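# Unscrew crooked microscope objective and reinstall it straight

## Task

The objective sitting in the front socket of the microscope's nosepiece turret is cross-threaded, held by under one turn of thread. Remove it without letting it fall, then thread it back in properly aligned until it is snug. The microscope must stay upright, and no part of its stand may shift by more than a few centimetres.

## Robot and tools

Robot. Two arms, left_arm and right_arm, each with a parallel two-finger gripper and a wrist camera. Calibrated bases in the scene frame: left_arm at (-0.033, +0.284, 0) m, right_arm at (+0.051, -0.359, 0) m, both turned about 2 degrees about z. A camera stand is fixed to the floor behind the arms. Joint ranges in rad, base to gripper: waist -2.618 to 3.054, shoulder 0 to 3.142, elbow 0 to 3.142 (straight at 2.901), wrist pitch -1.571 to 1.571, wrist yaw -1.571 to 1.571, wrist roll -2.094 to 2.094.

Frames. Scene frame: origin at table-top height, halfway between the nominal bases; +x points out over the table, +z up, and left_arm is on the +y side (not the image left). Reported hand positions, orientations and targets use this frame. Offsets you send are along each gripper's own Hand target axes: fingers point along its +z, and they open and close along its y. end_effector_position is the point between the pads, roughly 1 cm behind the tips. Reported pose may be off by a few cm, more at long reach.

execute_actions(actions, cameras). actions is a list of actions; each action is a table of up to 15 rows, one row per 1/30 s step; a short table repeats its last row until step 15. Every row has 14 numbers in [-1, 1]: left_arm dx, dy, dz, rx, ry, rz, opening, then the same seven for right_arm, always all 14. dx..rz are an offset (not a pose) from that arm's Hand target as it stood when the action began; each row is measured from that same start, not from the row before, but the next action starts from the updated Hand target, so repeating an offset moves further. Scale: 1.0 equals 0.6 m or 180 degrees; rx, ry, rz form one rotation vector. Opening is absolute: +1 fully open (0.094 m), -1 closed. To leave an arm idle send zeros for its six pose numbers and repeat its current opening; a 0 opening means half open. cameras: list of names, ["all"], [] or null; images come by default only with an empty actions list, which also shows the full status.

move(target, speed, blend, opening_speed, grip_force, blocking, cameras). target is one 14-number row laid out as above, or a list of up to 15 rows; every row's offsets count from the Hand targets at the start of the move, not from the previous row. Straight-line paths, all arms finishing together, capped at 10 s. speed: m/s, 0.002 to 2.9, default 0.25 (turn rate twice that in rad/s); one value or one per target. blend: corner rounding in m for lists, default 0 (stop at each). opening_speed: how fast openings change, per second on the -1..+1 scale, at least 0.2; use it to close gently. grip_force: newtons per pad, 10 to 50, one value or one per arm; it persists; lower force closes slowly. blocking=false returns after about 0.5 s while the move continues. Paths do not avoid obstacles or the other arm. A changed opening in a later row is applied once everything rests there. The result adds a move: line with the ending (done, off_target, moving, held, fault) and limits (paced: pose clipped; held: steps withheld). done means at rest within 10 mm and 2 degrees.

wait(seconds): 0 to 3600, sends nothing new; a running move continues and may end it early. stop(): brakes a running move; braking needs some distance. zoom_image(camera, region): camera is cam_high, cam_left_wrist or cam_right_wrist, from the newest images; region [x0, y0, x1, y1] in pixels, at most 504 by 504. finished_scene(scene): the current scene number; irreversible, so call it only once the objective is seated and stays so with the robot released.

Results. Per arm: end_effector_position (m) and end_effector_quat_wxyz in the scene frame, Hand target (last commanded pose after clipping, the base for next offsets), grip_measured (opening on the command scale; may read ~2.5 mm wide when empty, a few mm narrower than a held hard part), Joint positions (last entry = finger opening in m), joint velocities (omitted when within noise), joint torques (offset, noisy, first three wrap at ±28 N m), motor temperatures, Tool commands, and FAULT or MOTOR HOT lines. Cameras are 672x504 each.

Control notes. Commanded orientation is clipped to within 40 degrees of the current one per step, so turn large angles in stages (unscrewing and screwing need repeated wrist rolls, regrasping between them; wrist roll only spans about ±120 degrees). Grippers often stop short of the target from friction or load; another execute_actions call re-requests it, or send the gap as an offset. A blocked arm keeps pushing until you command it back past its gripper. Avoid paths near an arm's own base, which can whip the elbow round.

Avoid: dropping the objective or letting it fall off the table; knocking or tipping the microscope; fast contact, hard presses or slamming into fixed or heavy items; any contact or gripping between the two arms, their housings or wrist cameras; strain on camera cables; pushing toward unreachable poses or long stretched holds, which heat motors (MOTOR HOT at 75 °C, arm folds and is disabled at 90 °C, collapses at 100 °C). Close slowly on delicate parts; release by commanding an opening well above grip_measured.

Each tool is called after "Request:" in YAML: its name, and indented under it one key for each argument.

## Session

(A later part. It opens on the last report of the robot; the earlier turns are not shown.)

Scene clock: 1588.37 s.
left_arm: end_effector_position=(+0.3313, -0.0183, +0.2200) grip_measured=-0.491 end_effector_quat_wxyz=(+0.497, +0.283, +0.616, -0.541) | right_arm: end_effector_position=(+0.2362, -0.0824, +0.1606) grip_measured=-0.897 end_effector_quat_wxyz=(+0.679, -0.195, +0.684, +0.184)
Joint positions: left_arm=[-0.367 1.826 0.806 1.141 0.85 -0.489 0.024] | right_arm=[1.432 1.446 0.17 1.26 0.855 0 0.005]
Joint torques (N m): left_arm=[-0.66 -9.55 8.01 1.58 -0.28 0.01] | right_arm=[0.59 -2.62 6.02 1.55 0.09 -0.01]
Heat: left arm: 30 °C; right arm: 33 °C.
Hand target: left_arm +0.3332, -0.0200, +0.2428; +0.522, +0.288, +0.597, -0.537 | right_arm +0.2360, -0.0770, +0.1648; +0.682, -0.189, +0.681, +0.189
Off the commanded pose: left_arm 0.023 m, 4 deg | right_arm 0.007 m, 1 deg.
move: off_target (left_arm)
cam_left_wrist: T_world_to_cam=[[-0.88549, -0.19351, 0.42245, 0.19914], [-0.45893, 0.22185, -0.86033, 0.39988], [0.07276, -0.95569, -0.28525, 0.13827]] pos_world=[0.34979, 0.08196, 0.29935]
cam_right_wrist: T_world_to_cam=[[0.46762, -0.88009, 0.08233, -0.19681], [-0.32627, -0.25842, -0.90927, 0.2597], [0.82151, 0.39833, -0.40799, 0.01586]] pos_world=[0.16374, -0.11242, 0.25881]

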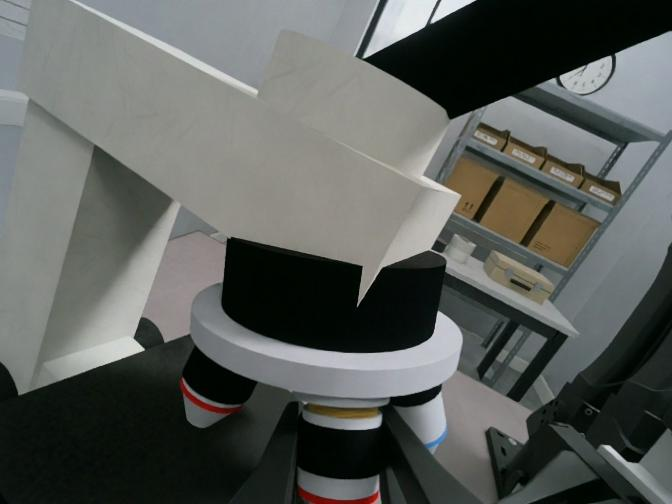

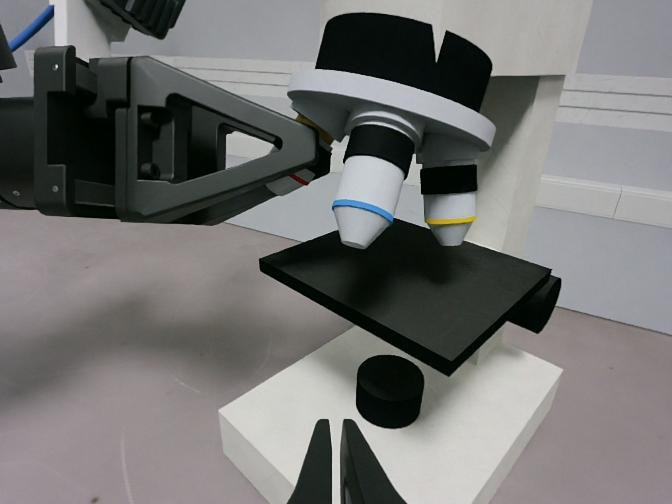

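Request:
move:
  target:
    - [0.0612, 0.0150, -0.0182, 0.0092, 0.0236, -0.0008, -0.6, 0, 0, 0, 0, 0, 0, -0.9]
    - [-0.0016, 0.0008, -0.0008, -0.0011, -0.0078, -0.0022, -0.6, 0, 0, 0, 0, 0, 0, -0.9]
  speed: [0.15, 0.05]
  cameras: ["cam_left_wrist", "cam_right_wrist"]

Request:
zoom_image:
  camera: "cam_left_wrist"
  region: [285, 380, 395, 430]

Request:
zoom_image:
  camera: "cam_right_wrist"
  region: [280, 95, 350, 155]

Scene clock: 1624.60 s.
left_arm: end_effector_position=(+0.3339, -0.0183, +0.2192) grip_measured=-0.491 end_effector_quat_wxyz=(+0.499, +0.274, +0.615, -0.546) | right_arm: end_effector_position=(+0.2362, -0.0824, +0.1606) grip_measured=-0.897 end_effector_quat_wxyz=(+0.679, -0.195, +0.684, +0.184)
Joint positions: left_arm=[-0.367 1.844 0.806 1.178 0.838 -0.517 0.024] | right_arm=[1.432 1.446 0.17 1.26 0.855 0 0.005]
Joint torques (N m): left_arm=[-0.81 -10.02 7.05 1.74 -0.33 0.02] | right_arm=[0.61 -2.65 6.04 1.54 0.1 -0.01]
Heat: left arm: 31 °C; right arm: 33 °C.
Hand target: left_arm +0.3338, -0.0191, +0.2437; +0.528, +0.278, +0.592, -0.541 | right_arm +0.2360, -0.0770, +0.1648; +0.682, -0.189, +0.681, +0.189
Off the commanded pose: left_arm 0.024 m, 4 deg | right_arm 0.007 m, 1 deg.
move: off_target (left_arm)
cam_left_wrist: T_world_to_cam=[[-0.87992, -0.19379, 0.4338, 0.1975], [-0.46859, 0.20304, -0.85977, 0.40313], [0.07854, -0.9598, -0.26947, 0.13247]] pos_world=[0.35228, 0.08357, 0.29662]
cam_right_wrist: T_world_to_cam=[[0.46762, -0.88009, 0.08233, -0.19681], [-0.32627, -0.25842, -0.90927, 0.2597], [0.82151, 0.39833, -0.40799, 0.01586]] pos_world=[0.16374, -0.11242, 0.25881]

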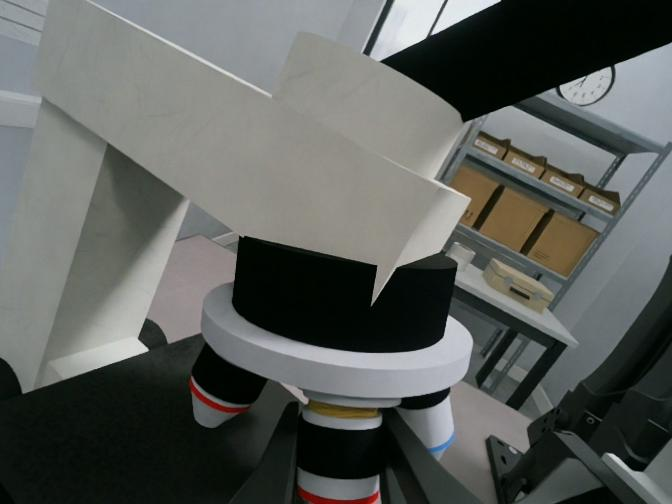

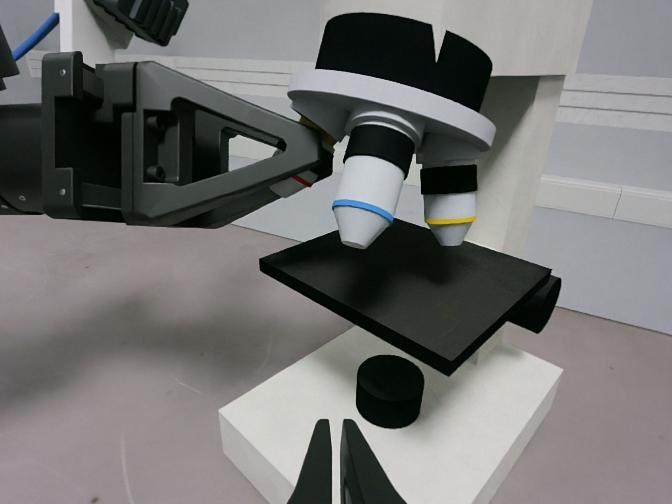

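Scaled by 4.582 from the camera's image (finer frame: 960x720).

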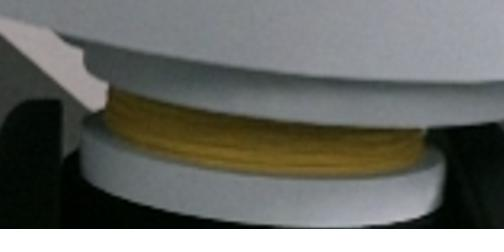

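Scaled by 7.200 from the camera's image (finer frame: 960x720).

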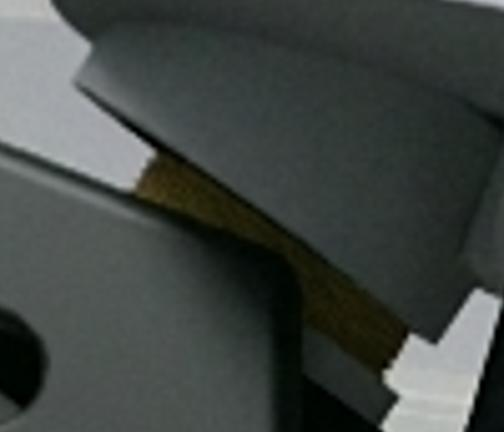

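Request:
move:
  target:
    - [0.0473, 0.0173, -0.0628, 0.0333, 0, -0.0278, -0.6, 0, 0, 0, 0, 0, 0, -0.9]
    - [0.0006, -0.0008, -0.0021, 0, 0, 0, -0.6, 0, 0, 0, 0, 0, 0, -0.9]
  speed: [0.15, 0.06]
  cameras: ["cam_left_wrist", "cam_right_wrist"]

Request:
zoom_image:
  camera: "cam_left_wrist"
  region: [275, 370, 405, 430]

Request:
zoom_image:
  camera: "cam_right_wrist"
  region: [280, 95, 350, 155]

Scene clock: 1653.60 s.
left_arm: end_effector_position=(+0.3312, -0.0158, +0.2191) grip_measured=-0.491 end_effector_quat_wxyz=(+0.502, +0.267, +0.615, -0.547) | right_arm: end_effector_position=(+0.2362, -0.0824, +0.1606) grip_measured=-0.897 end_effector_quat_wxyz=(+0.679, -0.195, +0.684, +0.184)
Joint positions: left_arm=[-0.368 1.837 0.784 1.204 0.827 -0.53 0.024] | right_arm=[1.432 1.446 0.17 1.26 0.855 0 0.005]
Joint torques (N m): left_arm=[-0.66 -9.59 8.44 1.55 -0.23 0.19] | right_arm=[0.61 -2.62 6.04 1.54 0.1 -0.02]
Heat: left arm: 33 °C; right arm: 33 °C.
Hand target: left_arm +0.3329, -0.0182, +0.2432; +0.528, +0.278, +0.592, -0.541 | right_arm +0.2360, -0.0770, +0.1648; +0.682, -0.189, +0.681, +0.189
Off the commanded pose: left_arm 0.024 m, 4 deg | right_arm 0.007 m, 1 deg.
move: off_target (left_arm)
cam_left_wrist: T_world_to_cam=[[-0.87636, -0.19812, 0.43902, 0.19323], [-0.47376, 0.19025, -0.85986, 0.40283], [0.08683, -0.96154, -0.26058, 0.13034]] pos_world=[0.34887, 0.08697, 0.29551]
cam_right_wrist: T_world_to_cam=[[0.46762, -0.88009, 0.08233, -0.19681], [-0.32627, -0.25842, -0.90927, 0.2597], [0.82151, 0.39833, -0.40799, 0.01586]] pos_world=[0.16374, -0.11242, 0.25881]

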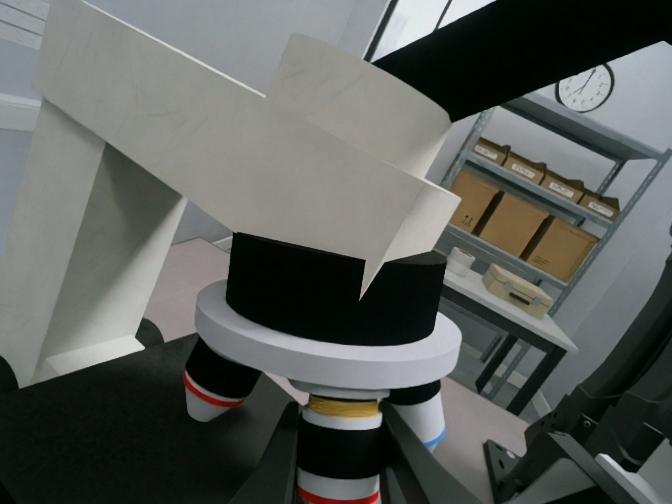

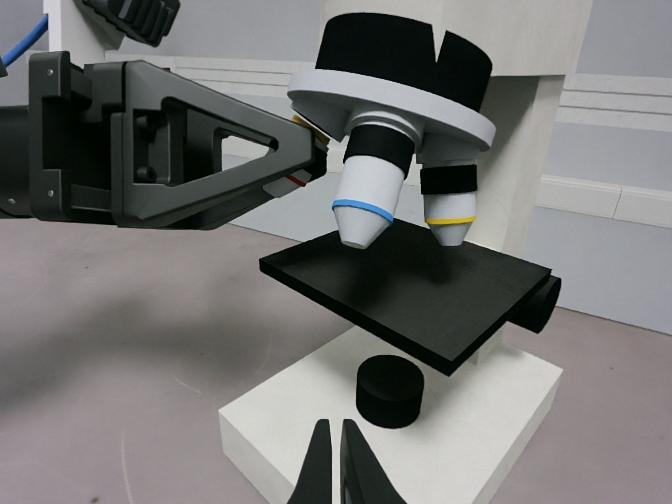

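Scaled by 3.877 from the camera's image (finer frame: 960x720).

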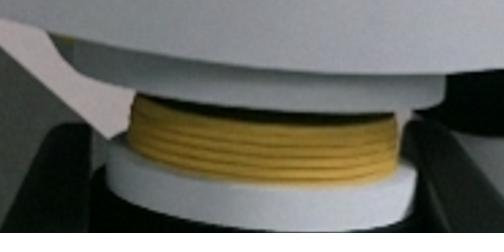

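Scaled by 7.200 from the camera's image (finer frame: 960x720).

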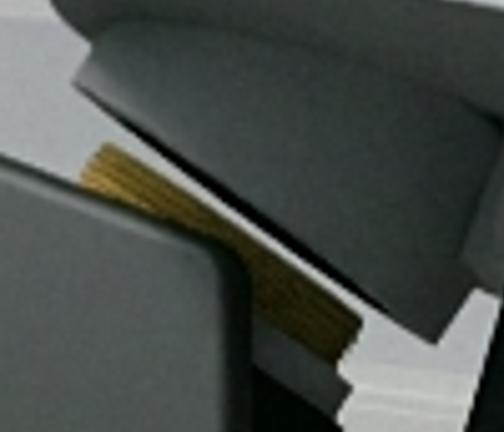

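Request:
move:
  target:
    - [-0.0029, 0.0006, 0.0026, 0, 0, 0, -0.6, 0, 0, 0, 0, 0, 0, -0.9]
    - [-0.0043, 0.0006, 0.0035, -0.1140, 0.0015, 0.0796, -0.6, 0, 0, 0, 0, 0, 0, -0.9]
  speed: [0.05, 0.12]
  blend: [0.001, 0]
  cameras: ["cam_left_wrist", "cam_right_wrist"]

Request:
zoom_image:
  camera: "cam_left_wrist"
  region: [275, 370, 405, 430]

Request:
zoom_image:
  camera: "cam_right_wrist"
  region: [280, 95, 350, 155]

Scene clock: 1674.63 s.
left_arm: end_effector_position=(+0.3341, -0.0184, +0.2224) grip_measured=-0.491 end_effector_quat_wxyz=(+0.600, +0.257, +0.665, -0.364) | right_arm: end_effector_position=(+0.2362, -0.0824, +0.1606) grip_measured=-0.897 end_effector_quat_wxyz=(+0.679, -0.195, +0.684, +0.184)
Joint positions: left_arm=[-0.521 1.623 0.718 0.888 0.355 -0.17 0.024] | right_arm=[1.432 1.446 0.17 1.26 0.855 0 0.005]
Joint torques (N m): left_arm=[-1.44 -7.82 7.6 2.07 -0.39 0.1] | right_arm=[0.62 -2.61 6.04 1.54 0.09 -0.02]
Motor temperatures (°C): left_arm=[18 28 29 33 18 17 24] | right_arm=[17 22 23 33 17 17 19]
Heat: left arm: 33 °C; right arm: 33 °C.
Hand target: left_arm +0.3346, -0.0194, +0.2458; +0.631, +0.252, +0.641, -0.357 | right_arm +0.2360, -0.0770, +0.1648; +0.682, -0.189, +0.681, +0.189
Off the commanded pose: left_arm 0.023 m, 5 deg | right_arm 0.007 m, 1 deg.
move: off_target (left_arm)
cam_left_wrist: T_world_to_cam=[[-0.80202, -0.55501, 0.22077, 0.21088], [-0.40615, 0.23573, -0.88288, 0.39094], [0.43796, -0.79775, -0.41448, 0.04828]] pos_world=[0.30676, 0.0634, 0.31861]
cam_right_wrist: T_world_to_cam=[[0.46762, -0.88009, 0.08233, -0.19681], [-0.32627, -0.25842, -0.90927, 0.2597], [0.82151, 0.39833, -0.40799, 0.01586]] pos_world=[0.16374, -0.11242, 0.25881]

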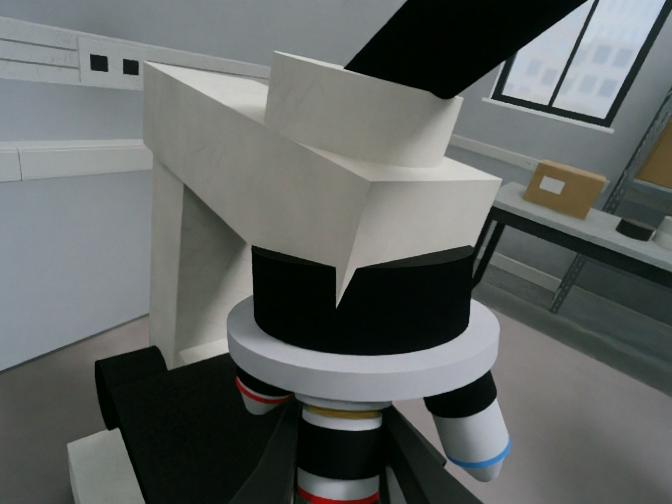

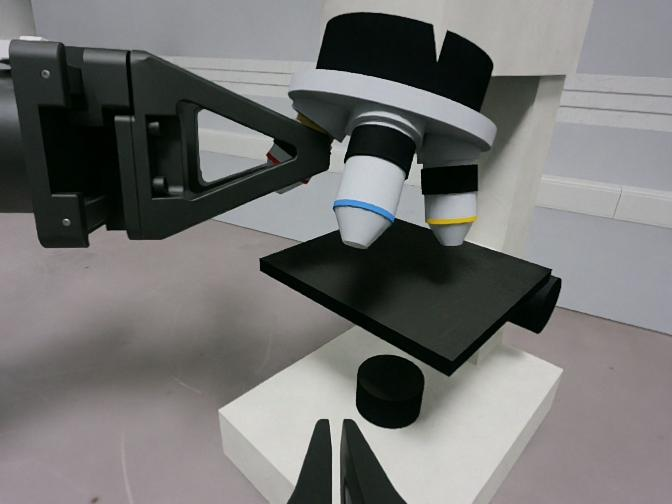

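Scaled by 3.877 from the camera's image (finer frame: 960x720).

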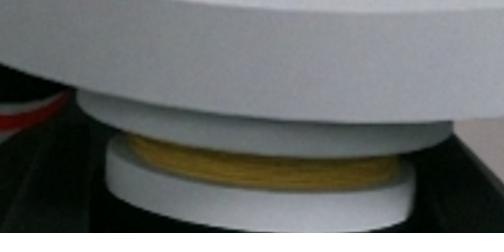

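Scaled by 7.200 from the camera's image (finer frame: 960x720).

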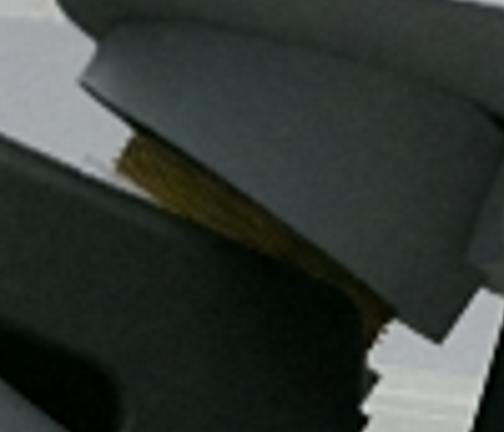

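Request:
move:
  target: [-0.0029, 0.0002, 0.0002, -0.2411, -0.0146, 0.1301, -0.6, 0, 0, 0, 0, 0, 0, -0.9]
  speed: 0.12
  cameras: ["cam_left_wrist", "cam_right_wrist"]

Request:
zoom_image:
  camera: "cam_left_wrist"
  region: [275, 370, 405, 430]

Request:
zoom_image:
  camera: "cam_right_wrist"
  region: [280, 95, 350, 155]

Scene clock: 1706.60 s.
left_arm: end_effector_position=(+0.3306, -0.0148, +0.2242) grip_measured=-0.491 end_effector_quat_wxyz=(+0.730, +0.147, +0.666, +0.047) | right_arm: end_effector_position=(+0.2362, -0.0824, +0.1606) grip_measured=-0.897 end_effector_quat_wxyz=(+0.679, -0.195, +0.684, +0.184)
Joint positions: left_arm=[-0.935 1.78 0.788 1.095 -0.818 0.357 0.024] | right_arm=[1.432 1.446 0.17 1.26 0.855 0 0.005]
Joint torques (N m): left_arm=[-0.06 -6.46 10.1 1.98 -0.08 -0.06] | right_arm=[0.58 -2.61 6.01 1.54 0.09 -0.01]
Heat: left arm: 37 °C; right arm: 33 °C.
Hand target: left_arm +0.3349, -0.0193, +0.2475; +0.751, +0.117, +0.649, +0.030 | right_arm +0.2360, -0.0770, +0.1648; +0.682, -0.189, +0.681, +0.189
Off the commanded pose: left_arm 0.024 m, 5 deg | right_arm 0.007 m, 1 deg.
move: off_target (left_arm)
cam_left_wrist: T_world_to_cam=[[-0.18479, -0.95383, -0.23678, 0.10234], [-0.31837, 0.28604, -0.90378, 0.36666], [0.92978, -0.09162, -0.35652, -0.11163]] pos_world=[0.23944, -0.01749, 0.31582]
cam_right_wrist: T_world_to_cam=[[0.46762, -0.88009, 0.08233, -0.19681], [-0.32627, -0.25842, -0.90927, 0.2597], [0.82151, 0.39833, -0.40799, 0.01586]] pos_world=[0.16374, -0.11242, 0.25881]

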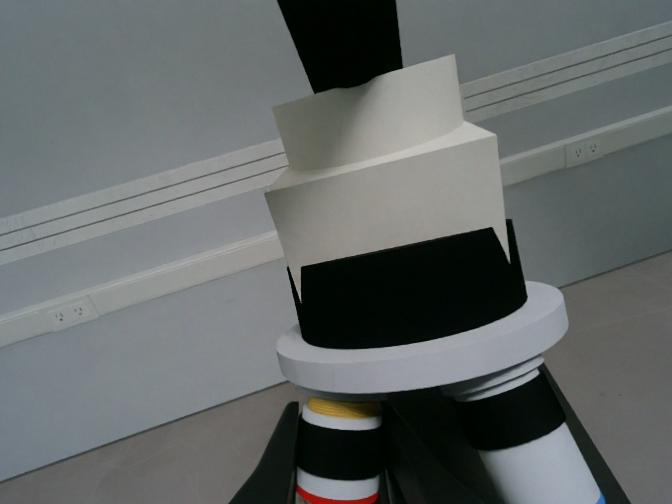

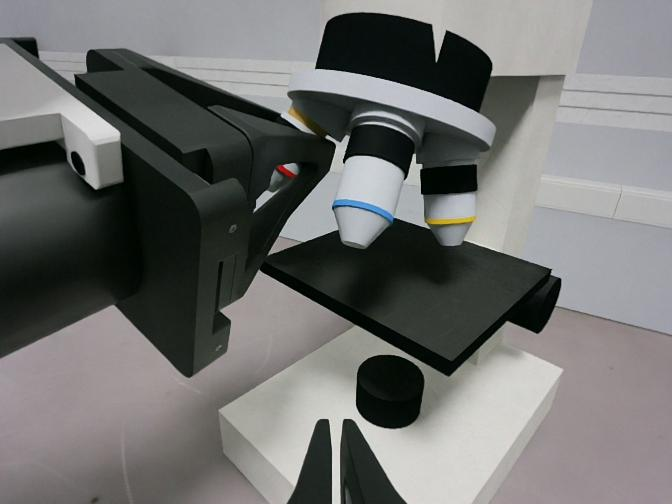

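Scaled by 3.877 from the camera's image (finer frame: 960x720).

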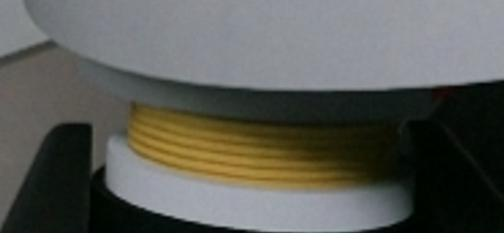

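Scaled by 7.200 from the camera's image (finer frame: 960x720).

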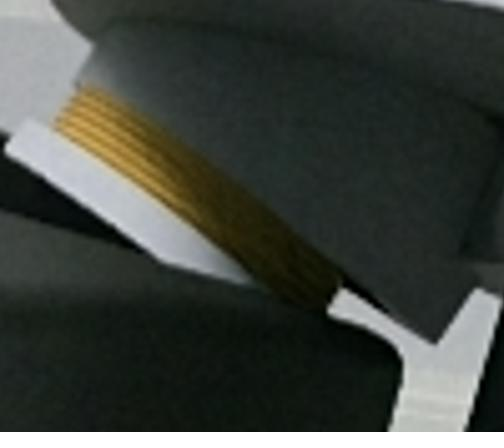

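Request:
move:
  target:
    - [0.0620, -0.0030, -0.0203, 0, 0, 0, -0.6, 0, 0, 0, 0, 0, 0, -0.9]
    - [0.0700, 0.0343, -0.0355, 0.3855, 0.0252, -0.2407, -0.6, 0, 0, 0, 0, 0, 0, -0.9]
    - [0.0107, 0.0023, -0.0065, 0.3527, 0.0207, -0.2126, -0.6, 0, 0, 0, 0, 0, 0, -0.9]
  speed: [0.2, 0.25, 0.06]
  blend: [0.005, 0, 0]
  cameras: ["cam_left_wrist", "cam_right_wrist"]

Request:
zoom_image:
  camera: "cam_left_wrist"
  region: [275, 370, 405, 430]

Request:
zoom_image:
  camera: "cam_right_wrist"
  region: [280, 95, 350, 155]

Scene clock: 1752.20 s.
left_arm: end_effector_position=(+0.3301, -0.0142, +0.2184) grip_measured=-0.491 end_effector_quat_wxyz=(+0.503, +0.268, +0.614, -0.547) | right_arm: end_effector_position=(+0.2362, -0.0824, +0.1606) grip_measured=-0.897 end_effector_quat_wxyz=(+0.679, -0.195, +0.684, +0.184)
Joint positions: left_arm=[-0.365 1.836 0.776 1.214 0.83 -0.531 0.024] | right_arm=[1.432 1.446 0.17 1.26 0.855 0 0.005]
Joint torques (N m): left_arm=[-0.51 -9.42 8.27 1.54 -0.2 0.16] | right_arm=[0.59 -2.65 6.01 1.53 0.1 0]
Heat: left arm: 36 °C; right arm: 33 °C.
Hand target: left_arm +0.3321, -0.0161, +0.2411; +0.528, +0.278, +0.593, -0.541 | right_arm +0.2360, -0.0770, +0.1648; +0.682, -0.189, +0.681, +0.189
Off the commanded pose: left_arm 0.023 m, 4 deg | right_arm 0.007 m, 1 deg.
move: off_target (left_arm)
cam_left_wrist: T_world_to_cam=[[-0.87735, -0.19716, 0.43749, 0.19347], [-0.47194, 0.18957, -0.86101, 0.40099], [0.08683, -0.96187, -0.25936, 0.13145]] pos_world=[0.34757, 0.08857, 0.2947]
cam_right_wrist: T_world_to_cam=[[0.46762, -0.88009, 0.08233, -0.19681], [-0.32627, -0.25842, -0.90927, 0.2597], [0.82151, 0.39833, -0.40799, 0.01586]] pos_world=[0.16374, -0.11242, 0.25881]

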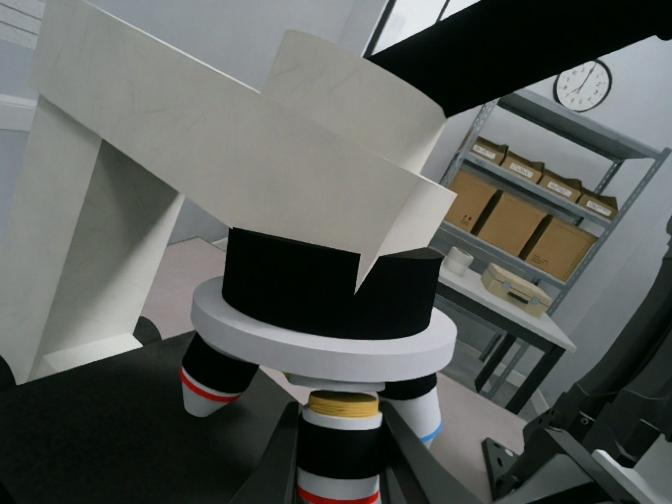

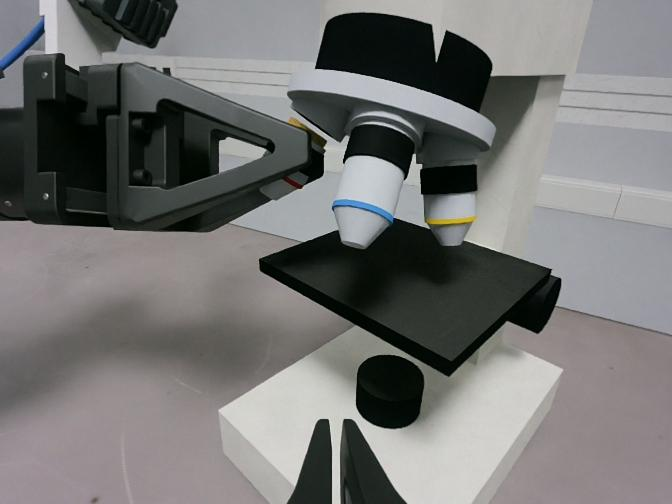

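Scaled by 3.877 from the camera's image (finer frame: 960x720).

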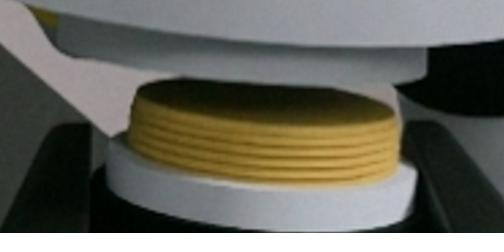

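Scaled by 7.200 from the camera's image (finer frame: 960x720).

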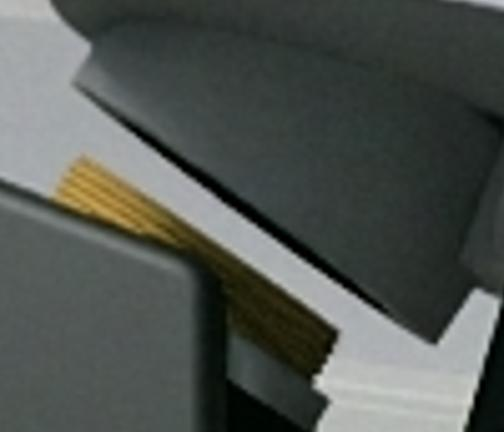

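Request:
move:
  target: [-0.0030, 0.0020, 0.0042, 0, 0, 0, -0.6, 0, 0, 0, 0, 0, 0, -0.9]
  speed: 0.02
  cameras: ["cam_left_wrist", "cam_right_wrist"]

Request:
zoom_image:
  camera: "cam_left_wrist"
  region: [275, 370, 405, 430]

Request:
zoom_image:
  camera: "cam_right_wrist"
  region: [280, 95, 350, 155]

Scene clock: 1777.13 s.
left_arm: end_effector_position=(+0.3324, -0.0150, +0.2207) grip_measured=-0.491 end_effector_quat_wxyz=(+0.504, +0.267, +0.614, -0.546) | right_arm: end_effector_position=(+0.2362, -0.0824, +0.1606) grip_measured=-0.897 end_effector_quat_wxyz=(+0.679, -0.195, +0.684, +0.184)
Joint positions: left_arm=[-0.365 1.836 0.788 1.203 0.828 -0.53 0.024] | right_arm=[1.432 1.446 0.17 1.26 0.855 0 0.005]
Joint torques (N m): left_arm=[-0.68 -9.14 8.53 1.51 -0.21 0.15] | right_arm=[0.59 -2.62 6.04 1.54 0.1 -0.01]
Heat: left arm: 33 °C; right arm: 33 °C.
Hand target: left_arm +0.3346, -0.0177, +0.2427; +0.528, +0.278, +0.593, -0.541 | right_arm +0.2360, -0.0770, +0.1648; +0.682, -0.189, +0.681, +0.189
Off the commanded pose: left_arm 0.022 m, 4 deg | right_arm 0.007 m, 1 deg.
move: off_target (left_arm)
cam_left_wrist: T_world_to_cam=[[-0.87765, -0.19887, 0.43611, 0.19483], [-0.47093, 0.18838, -0.86182, 0.40408], [0.08924, -0.96175, -0.25898, 0.13023]] pos_world=[0.34967, 0.08787, 0.29701]
cam_right_wrist: T_world_to_cam=[[0.46762, -0.88009, 0.08233, -0.19681], [-0.32627, -0.25842, -0.90927, 0.2597], [0.82151, 0.39833, -0.40799, 0.01586]] pos_world=[0.16374, -0.11242, 0.25881]

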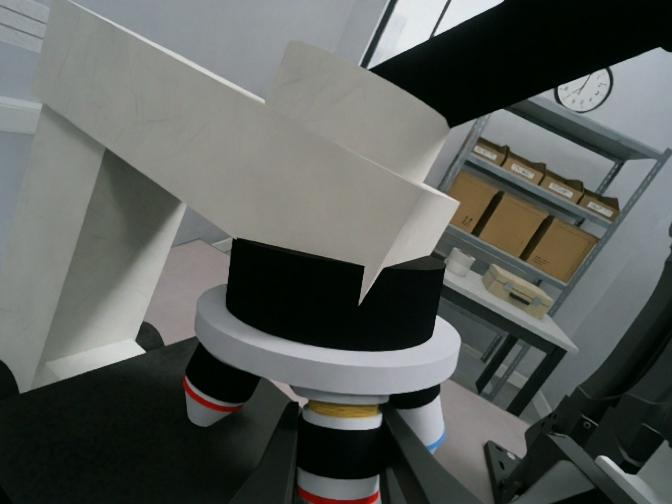

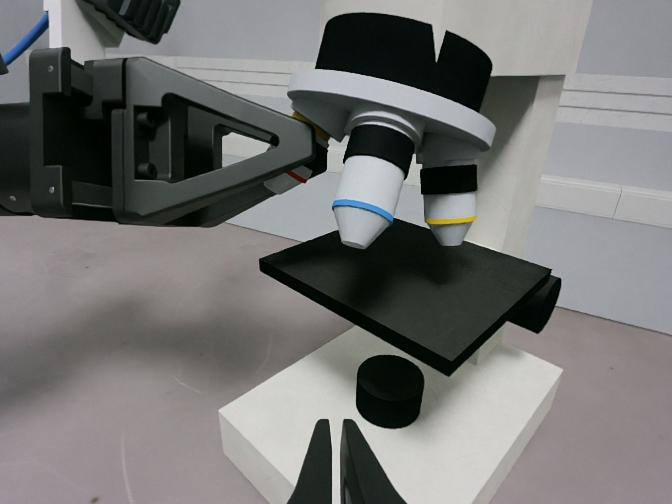

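Scaled by 3.877 from the camera's image (finer frame: 960x720).

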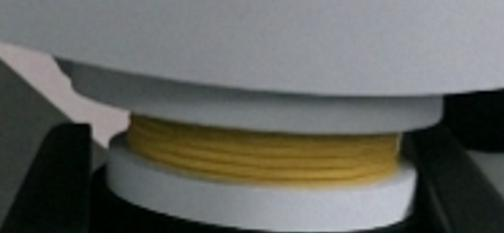

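Scaled by 7.200 from the camera's image (finer frame: 960x720).

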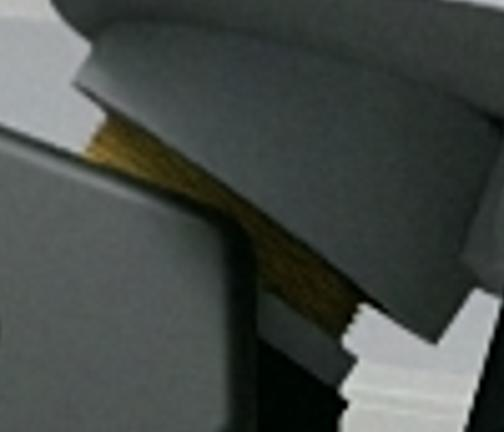

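Request:
move:
  target: [0.0007, -0.0004, 0.0033, 0, 0, 0, -0.6, 0, 0, 0, 0, 0, 0, -0.9]
  speed: 0.02
  cameras: ["cam_left_wrist", "cam_right_wrist"]

Request:
zoom_image:
  camera: "cam_left_wrist"
  region: [275, 370, 405, 430]

Request:
zoom_image:
  camera: "cam_right_wrist"
  region: [280, 95, 350, 155]

Scene clock: 1787.07 s.
left_arm: end_effector_position=(+0.3319, -0.0164, +0.2206) grip_measured=-0.491 end_effector_quat_wxyz=(+0.503, +0.267, +0.614, -0.546) | right_arm: end_effector_position=(+0.2362, -0.0824, +0.1606) grip_measured=-0.897 end_effector_quat_wxyz=(+0.679, -0.195, +0.684, +0.184)
Joint positions: left_arm=[-0.369 1.836 0.788 1.201 0.824 -0.528 0.024] | right_arm=[1.432 1.446 0.17 1.26 0.855 0 0.005]
Joint torques (N m): left_arm=[-0.68 -8.92 8.77 1.54 -0.19 0.15] | right_arm=[0.57 -2.62 6.04 1.53 0.1 0]
Heat: left arm: 33 °C; right arm: 33 °C.
Hand target: left_arm +0.3350, -0.0196, +0.2428; +0.529, +0.278, +0.593, -0.541 | right_arm +0.2360, -0.0770, +0.1648; +0.682, -0.189, +0.681, +0.189
Off the commanded pose: left_arm 0.023 m, 4 deg | right_arm 0.007 m, 1 deg.
move: off_target (left_arm)
cam_left_wrist: T_world_to_cam=[[-0.87746, -0.19882, 0.43651, 0.19395], [-0.47136, 0.18889, -0.86147, 0.40404], [0.08883, -0.96166, -0.25946, 0.12908]] pos_world=[0.34917, 0.08637, 0.2969]
cam_right_wrist: T_world_to_cam=[[0.46762, -0.88009, 0.08233, -0.19681], [-0.32627, -0.25842, -0.90927, 0.2597], [0.82151, 0.39833, -0.40799, 0.01586]] pos_world=[0.16374, -0.11242, 0.25881]

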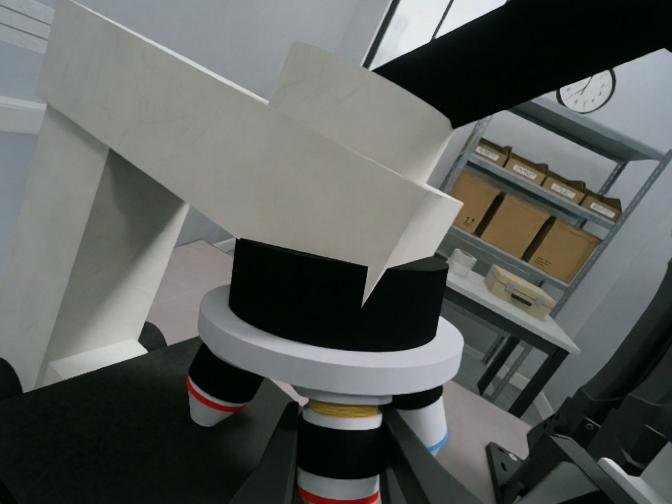

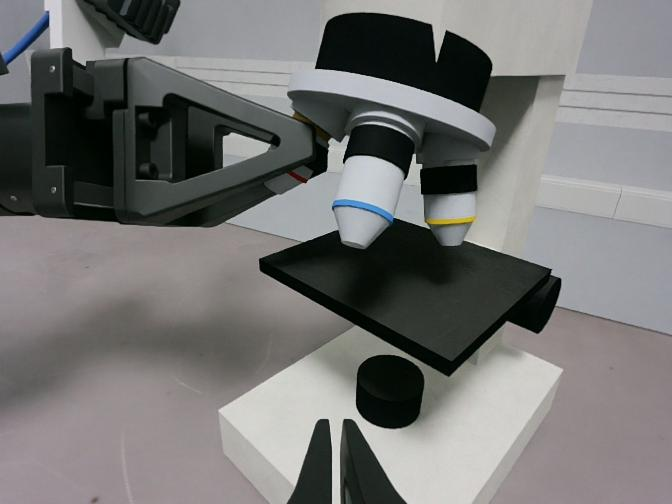

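Scaled by 3.877 from the camera's image (finer frame: 960x720).

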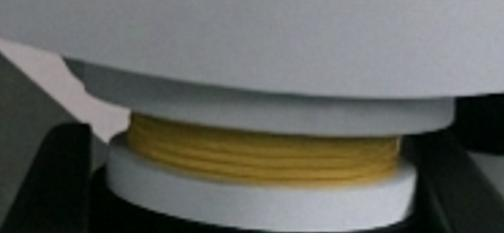

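Scaled by 7.200 from the camera's image (finer frame: 960x720).

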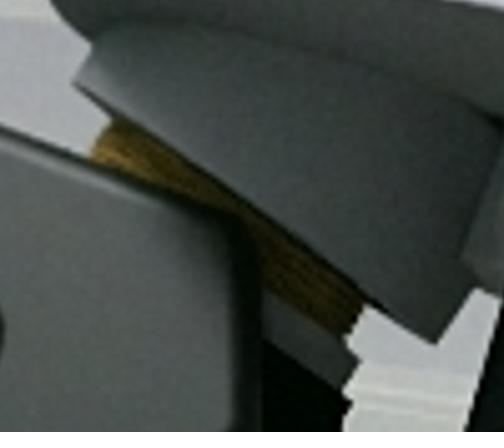

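Request:
move:
  target:
    - [-0.0023, 0.0003, 0.0026, 0, 0, 0, -0.6, 0, 0, 0, 0, 0, 0, -0.9]
    - [-0.0022, -0.0001, 0.0014, -0.1191, -0.0098, 0.0723, -0.6, 0, 0, 0, 0, 0, 0, -0.9]
    - [-0.0021, 0.0016, 0.0039, -0.2347, -0.0157, 0.1411, -0.6, 0, 0, 0, 0, 0, 0, -0.9]
    - [-0.0027, 0.0038, 0.0079, -0.3530, -0.0204, 0.2125, -0.6, 0, 0, 0, 0, 0, 0, -0.9]
  speed: [0.03, 0.12, 0.12, 0.12]
  blend: [0.002, 0.02, 0.02, 0]
  cameras: ["cam_left_wrist", "cam_right_wrist"]

Request:
zoom_image:
  camera: "cam_left_wrist"
  region: [275, 370, 405, 430]

Request:
zoom_image:
  camera: "cam_right_wrist"
  region: [280, 95, 350, 155]

Scene clock: 1835.63 s.
left_arm: end_effector_position=(+0.3369, -0.0150, +0.2219) grip_measured=-0.491 end_effector_quat_wxyz=(+0.730, +0.139, +0.667, +0.051) | right_arm: end_effector_position=(+0.2362, -0.0824, +0.1606) grip_measured=-0.897 end_effector_quat_wxyz=(+0.679, -0.195, +0.684, +0.184)
Joint positions: left_arm=[-0.926 1.808 0.809 1.103 -0.826 0.352 0.024] | right_arm=[1.432 1.446 0.17 1.26 0.855 0 0.005]
Joint torques (N m): left_arm=[-0.61 -6.68 9.89 1.94 0 0.05] | right_arm=[0.62 -2.65 6 1.55 0.09 -0.01]
Heat: left arm: 34 °C; right arm: 33 °C.
Hand target: left_arm +0.3390, -0.0231, +0.2440; +0.750, +0.117, +0.650, +0.031 | right_arm +0.2360, -0.0770, +0.1648; +0.682, -0.189, +0.681, +0.189
Off the commanded pose: left_arm 0.024 m, 5 deg | right_arm 0.007 m, 1 deg.
move: off_target (left_arm); blend cut to 0.0015 m at target 1
cam_left_wrist: T_world_to_cam=[[-0.16867, -0.95847, -0.22998, 0.09583], [-0.32292, 0.27418, -0.90584, 0.36845], [0.93128, -0.07853, -0.35575, -0.11885]] pos_world=[0.24583, -0.0185, 0.31352]
cam_right_wrist: T_world_to_cam=[[0.46762, -0.88009, 0.08233, -0.19681], [-0.32627, -0.25842, -0.90927, 0.2597], [0.82151, 0.39833, -0.40799, 0.01586]] pos_world=[0.16374, -0.11242, 0.25881]

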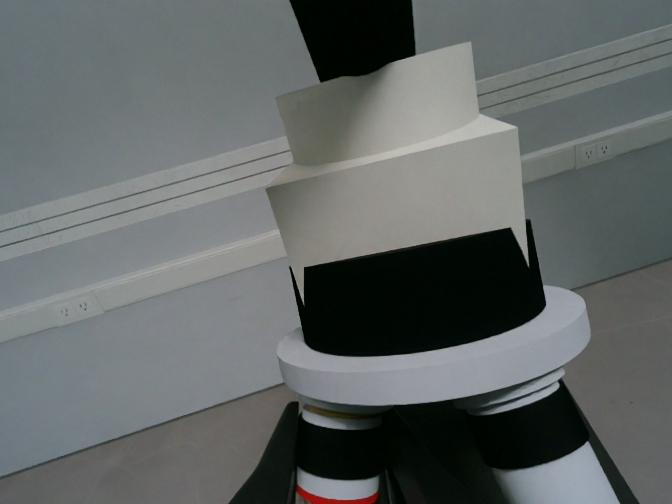

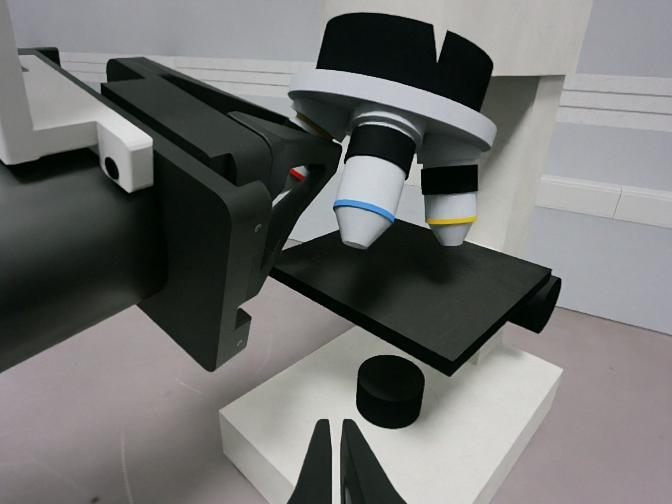

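Scaled by 3.877 from the camera's image (finer frame: 960x720).

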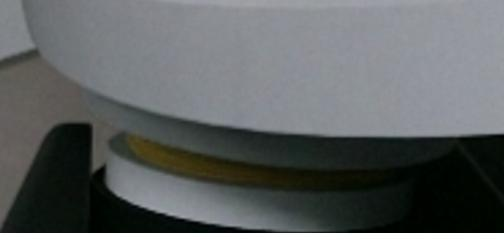

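Scaled by 7.200 from the camera's image (finer frame: 960x720).

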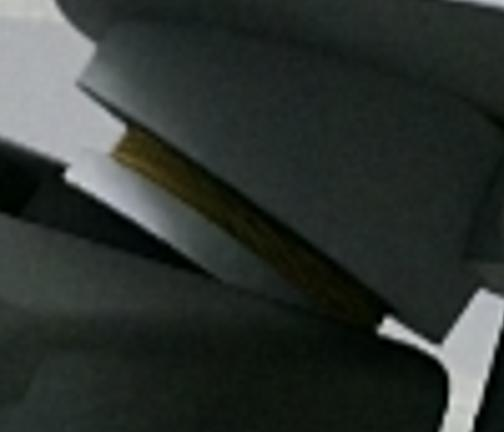

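Request:
move:
  target: [0.0542, 0.0065, -0.0215, 0.0041, 0.0175, 0.0179, -0.6, 0, 0, 0, 0, 0, 0, -0.9]
  speed: 0.06
  cameras: ["cam_left_wrist", "cam_right_wrist"]

Request:
zoom_image:
  camera: "cam_left_wrist"
  region: [275, 370, 405, 430]

Request:
zoom_image:
  camera: "cam_right_wrist"
  region: [280, 95, 350, 155]

Scene clock: 1850.73 s.
left_arm: end_effector_position=(+0.3343, -0.0161, +0.2207) grip_measured=-0.491 end_effector_quat_wxyz=(+0.733, +0.144, +0.663, +0.042) | right_arm: end_effector_position=(+0.2362, -0.0824, +0.1606) grip_measured=-0.897 end_effector_quat_wxyz=(+0.679, -0.195, +0.684, +0.184)
Joint positions: left_arm=[-0.926 1.808 0.79 1.132 -0.803 0.354 0.024] | right_arm=[1.432 1.446 0.17 1.26 0.855 0 0.005]
Joint torques (N m): left_arm=[-0.53 -6.22 4.44 1.75 -0.24 -0.04] | right_arm=[0.62 -2.65 6.05 1.54 0.1 -0.02]
Heat: left arm: 34 °C; right arm: 33 °C.
Hand target: left_arm +0.3317, -0.0112, +0.2116; +0.730, +0.139, +0.667, +0.051 | right_arm +0.2360, -0.0770, +0.1648; +0.682, -0.189, +0.681, +0.189
Off the commanded pose: left_arm 0.011 m, 1 deg | right_arm 0.007 m, 1 deg.
move: off_target (left_arm)
cam_left_wrist: T_world_to_cam=[[-0.18817, -0.95554, -0.22701, 0.09985], [-0.30978, 0.27709, -0.90954, 0.3633], [0.932, -0.10083, -0.34815, -0.11921]] pos_world=[0.24243, -0.01728, 0.31161]
cam_right_wrist: T_world_to_cam=[[0.46762, -0.88009, 0.08233, -0.19681], [-0.32627, -0.25842, -0.90927, 0.2597], [0.82151, 0.39833, -0.40799, 0.01586]] pos_world=[0.16374, -0.11242, 0.25881]

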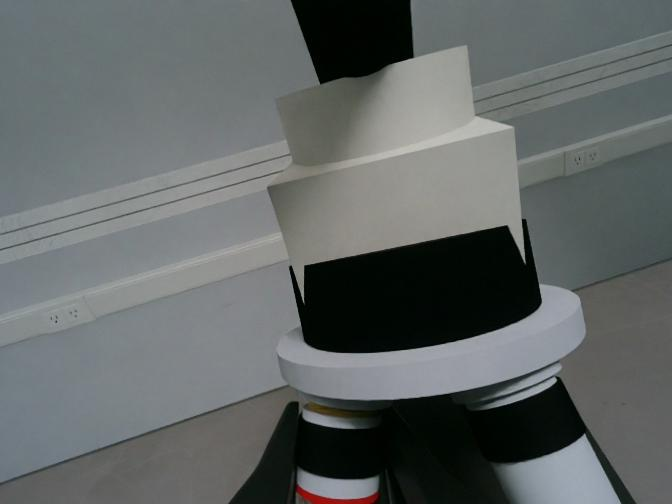

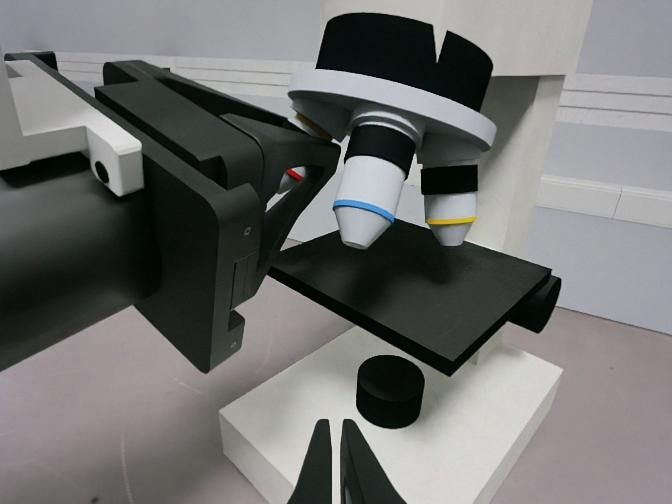

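Scaled by 3.877 from the camera's image (finer frame: 960x720).

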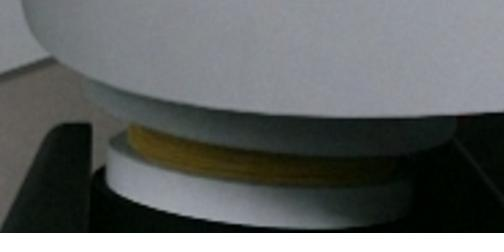

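Scaled by 7.200 from the camera's image (finer frame: 960x720).

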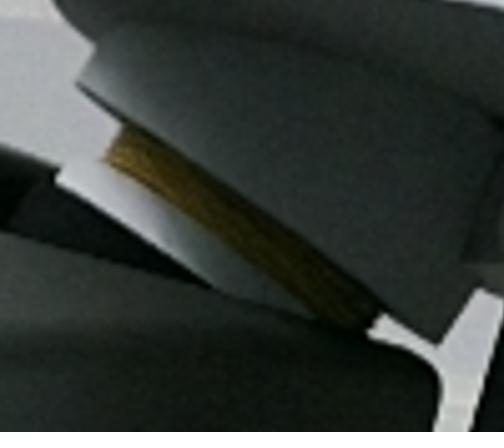

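Request:
move:
  target: [0.0108, 0.0, -0.0073, 0, 0, 0, -0.6, 0, 0, 0, 0, 0, 0, -0.9]
  speed: 0.06
  cameras: ["cam_left_wrist", "cam_right_wrist"]

Request:
zoom_image:
  camera: "cam_left_wrist"
  region: [275, 370, 405, 430]

Request:
zoom_image:
  camera: "cam_right_wrist"
  region: [280, 95, 350, 155]

Scene clock: 1856.23 s.
left_arm: end_effector_position=(+0.3305, -0.0095, +0.2128) grip_measured=-0.491 end_effector_quat_wxyz=(+0.733, +0.137, +0.664, +0.046) | right_arm: end_effector_position=(+0.2362, -0.0824, +0.1606) grip_measured=-0.897 end_effector_quat_wxyz=(+0.679, -0.195, +0.684, +0.184)
Joint positions: left_arm=[-0.93 1.818 0.757 1.179 -0.824 0.354 0.024] | right_arm=[1.432 1.446 0.17 1.26 0.855 0 0.005]
Joint torques (N m): left_arm=[-0.64 -6.06 4.94 1.64 -0.1 -0.02] | right_arm=[0.62 -2.62 6.05 1.55 0.1 0]
Heat: left arm: 34 °C; right arm: 33 °C.
Hand target: left_arm +0.3281, -0.0089, +0.2052; +0.730, +0.139, +0.667, +0.051 | right_arm +0.2360, -0.0770, +0.1648; +0.682, -0.189, +0.681, +0.189
Off the commanded pose: left_arm 0.008 m, 1 deg | right_arm 0.007 m, 1 deg.
move: done
cam_left_wrist: T_world_to_cam=[[-0.17253, -0.95949, -0.22272, 0.09759], [-0.31395, 0.26789, -0.91087, 0.35462], [0.93363, -0.08723, -0.34745, -0.11842]] pos_world=[0.23873, -0.01169, 0.3036]
cam_right_wrist: T_world_to_cam=[[0.46762, -0.88009, 0.08233, -0.19681], [-0.32627, -0.25842, -0.90927, 0.2597], [0.82151, 0.39833, -0.40799, 0.01586]] pos_world=[0.16374, -0.11242, 0.25881]

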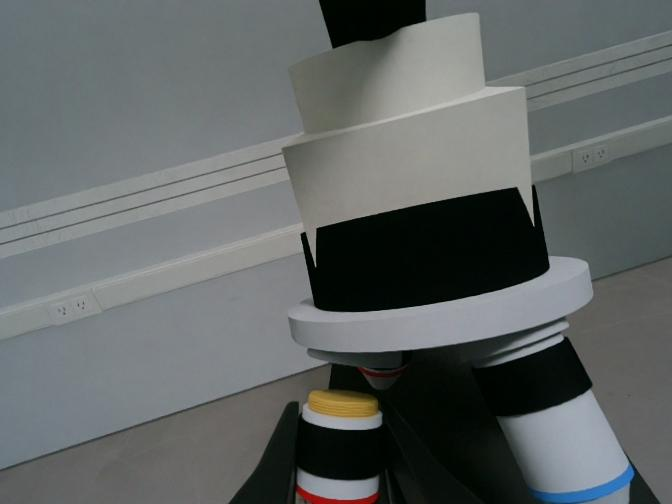

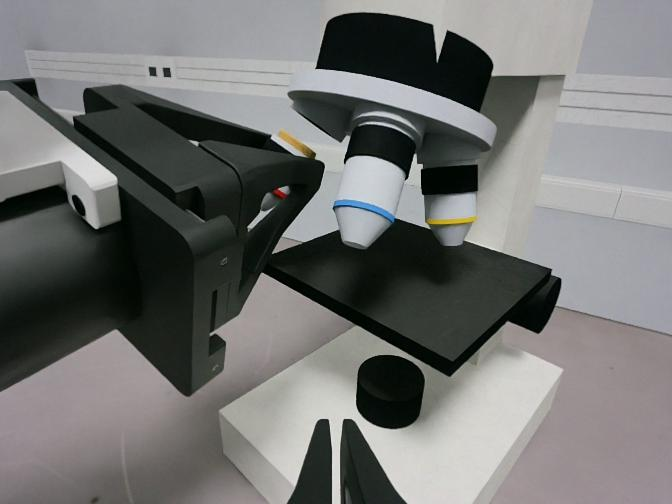

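Scaled by 3.877 from the camera's image (finer frame: 960x720).

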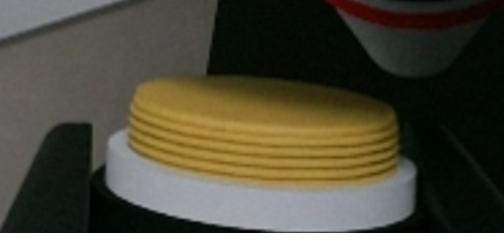

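Scaled by 7.200 from the camera's image (finer frame: 960x720).

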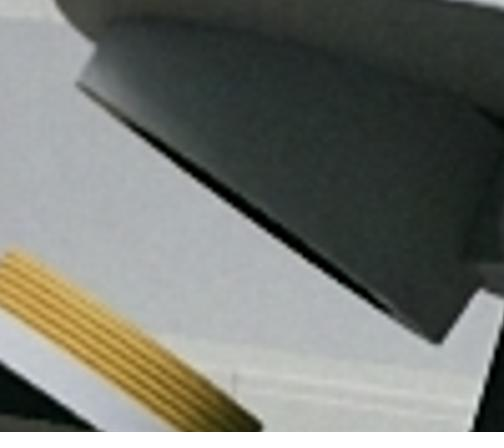

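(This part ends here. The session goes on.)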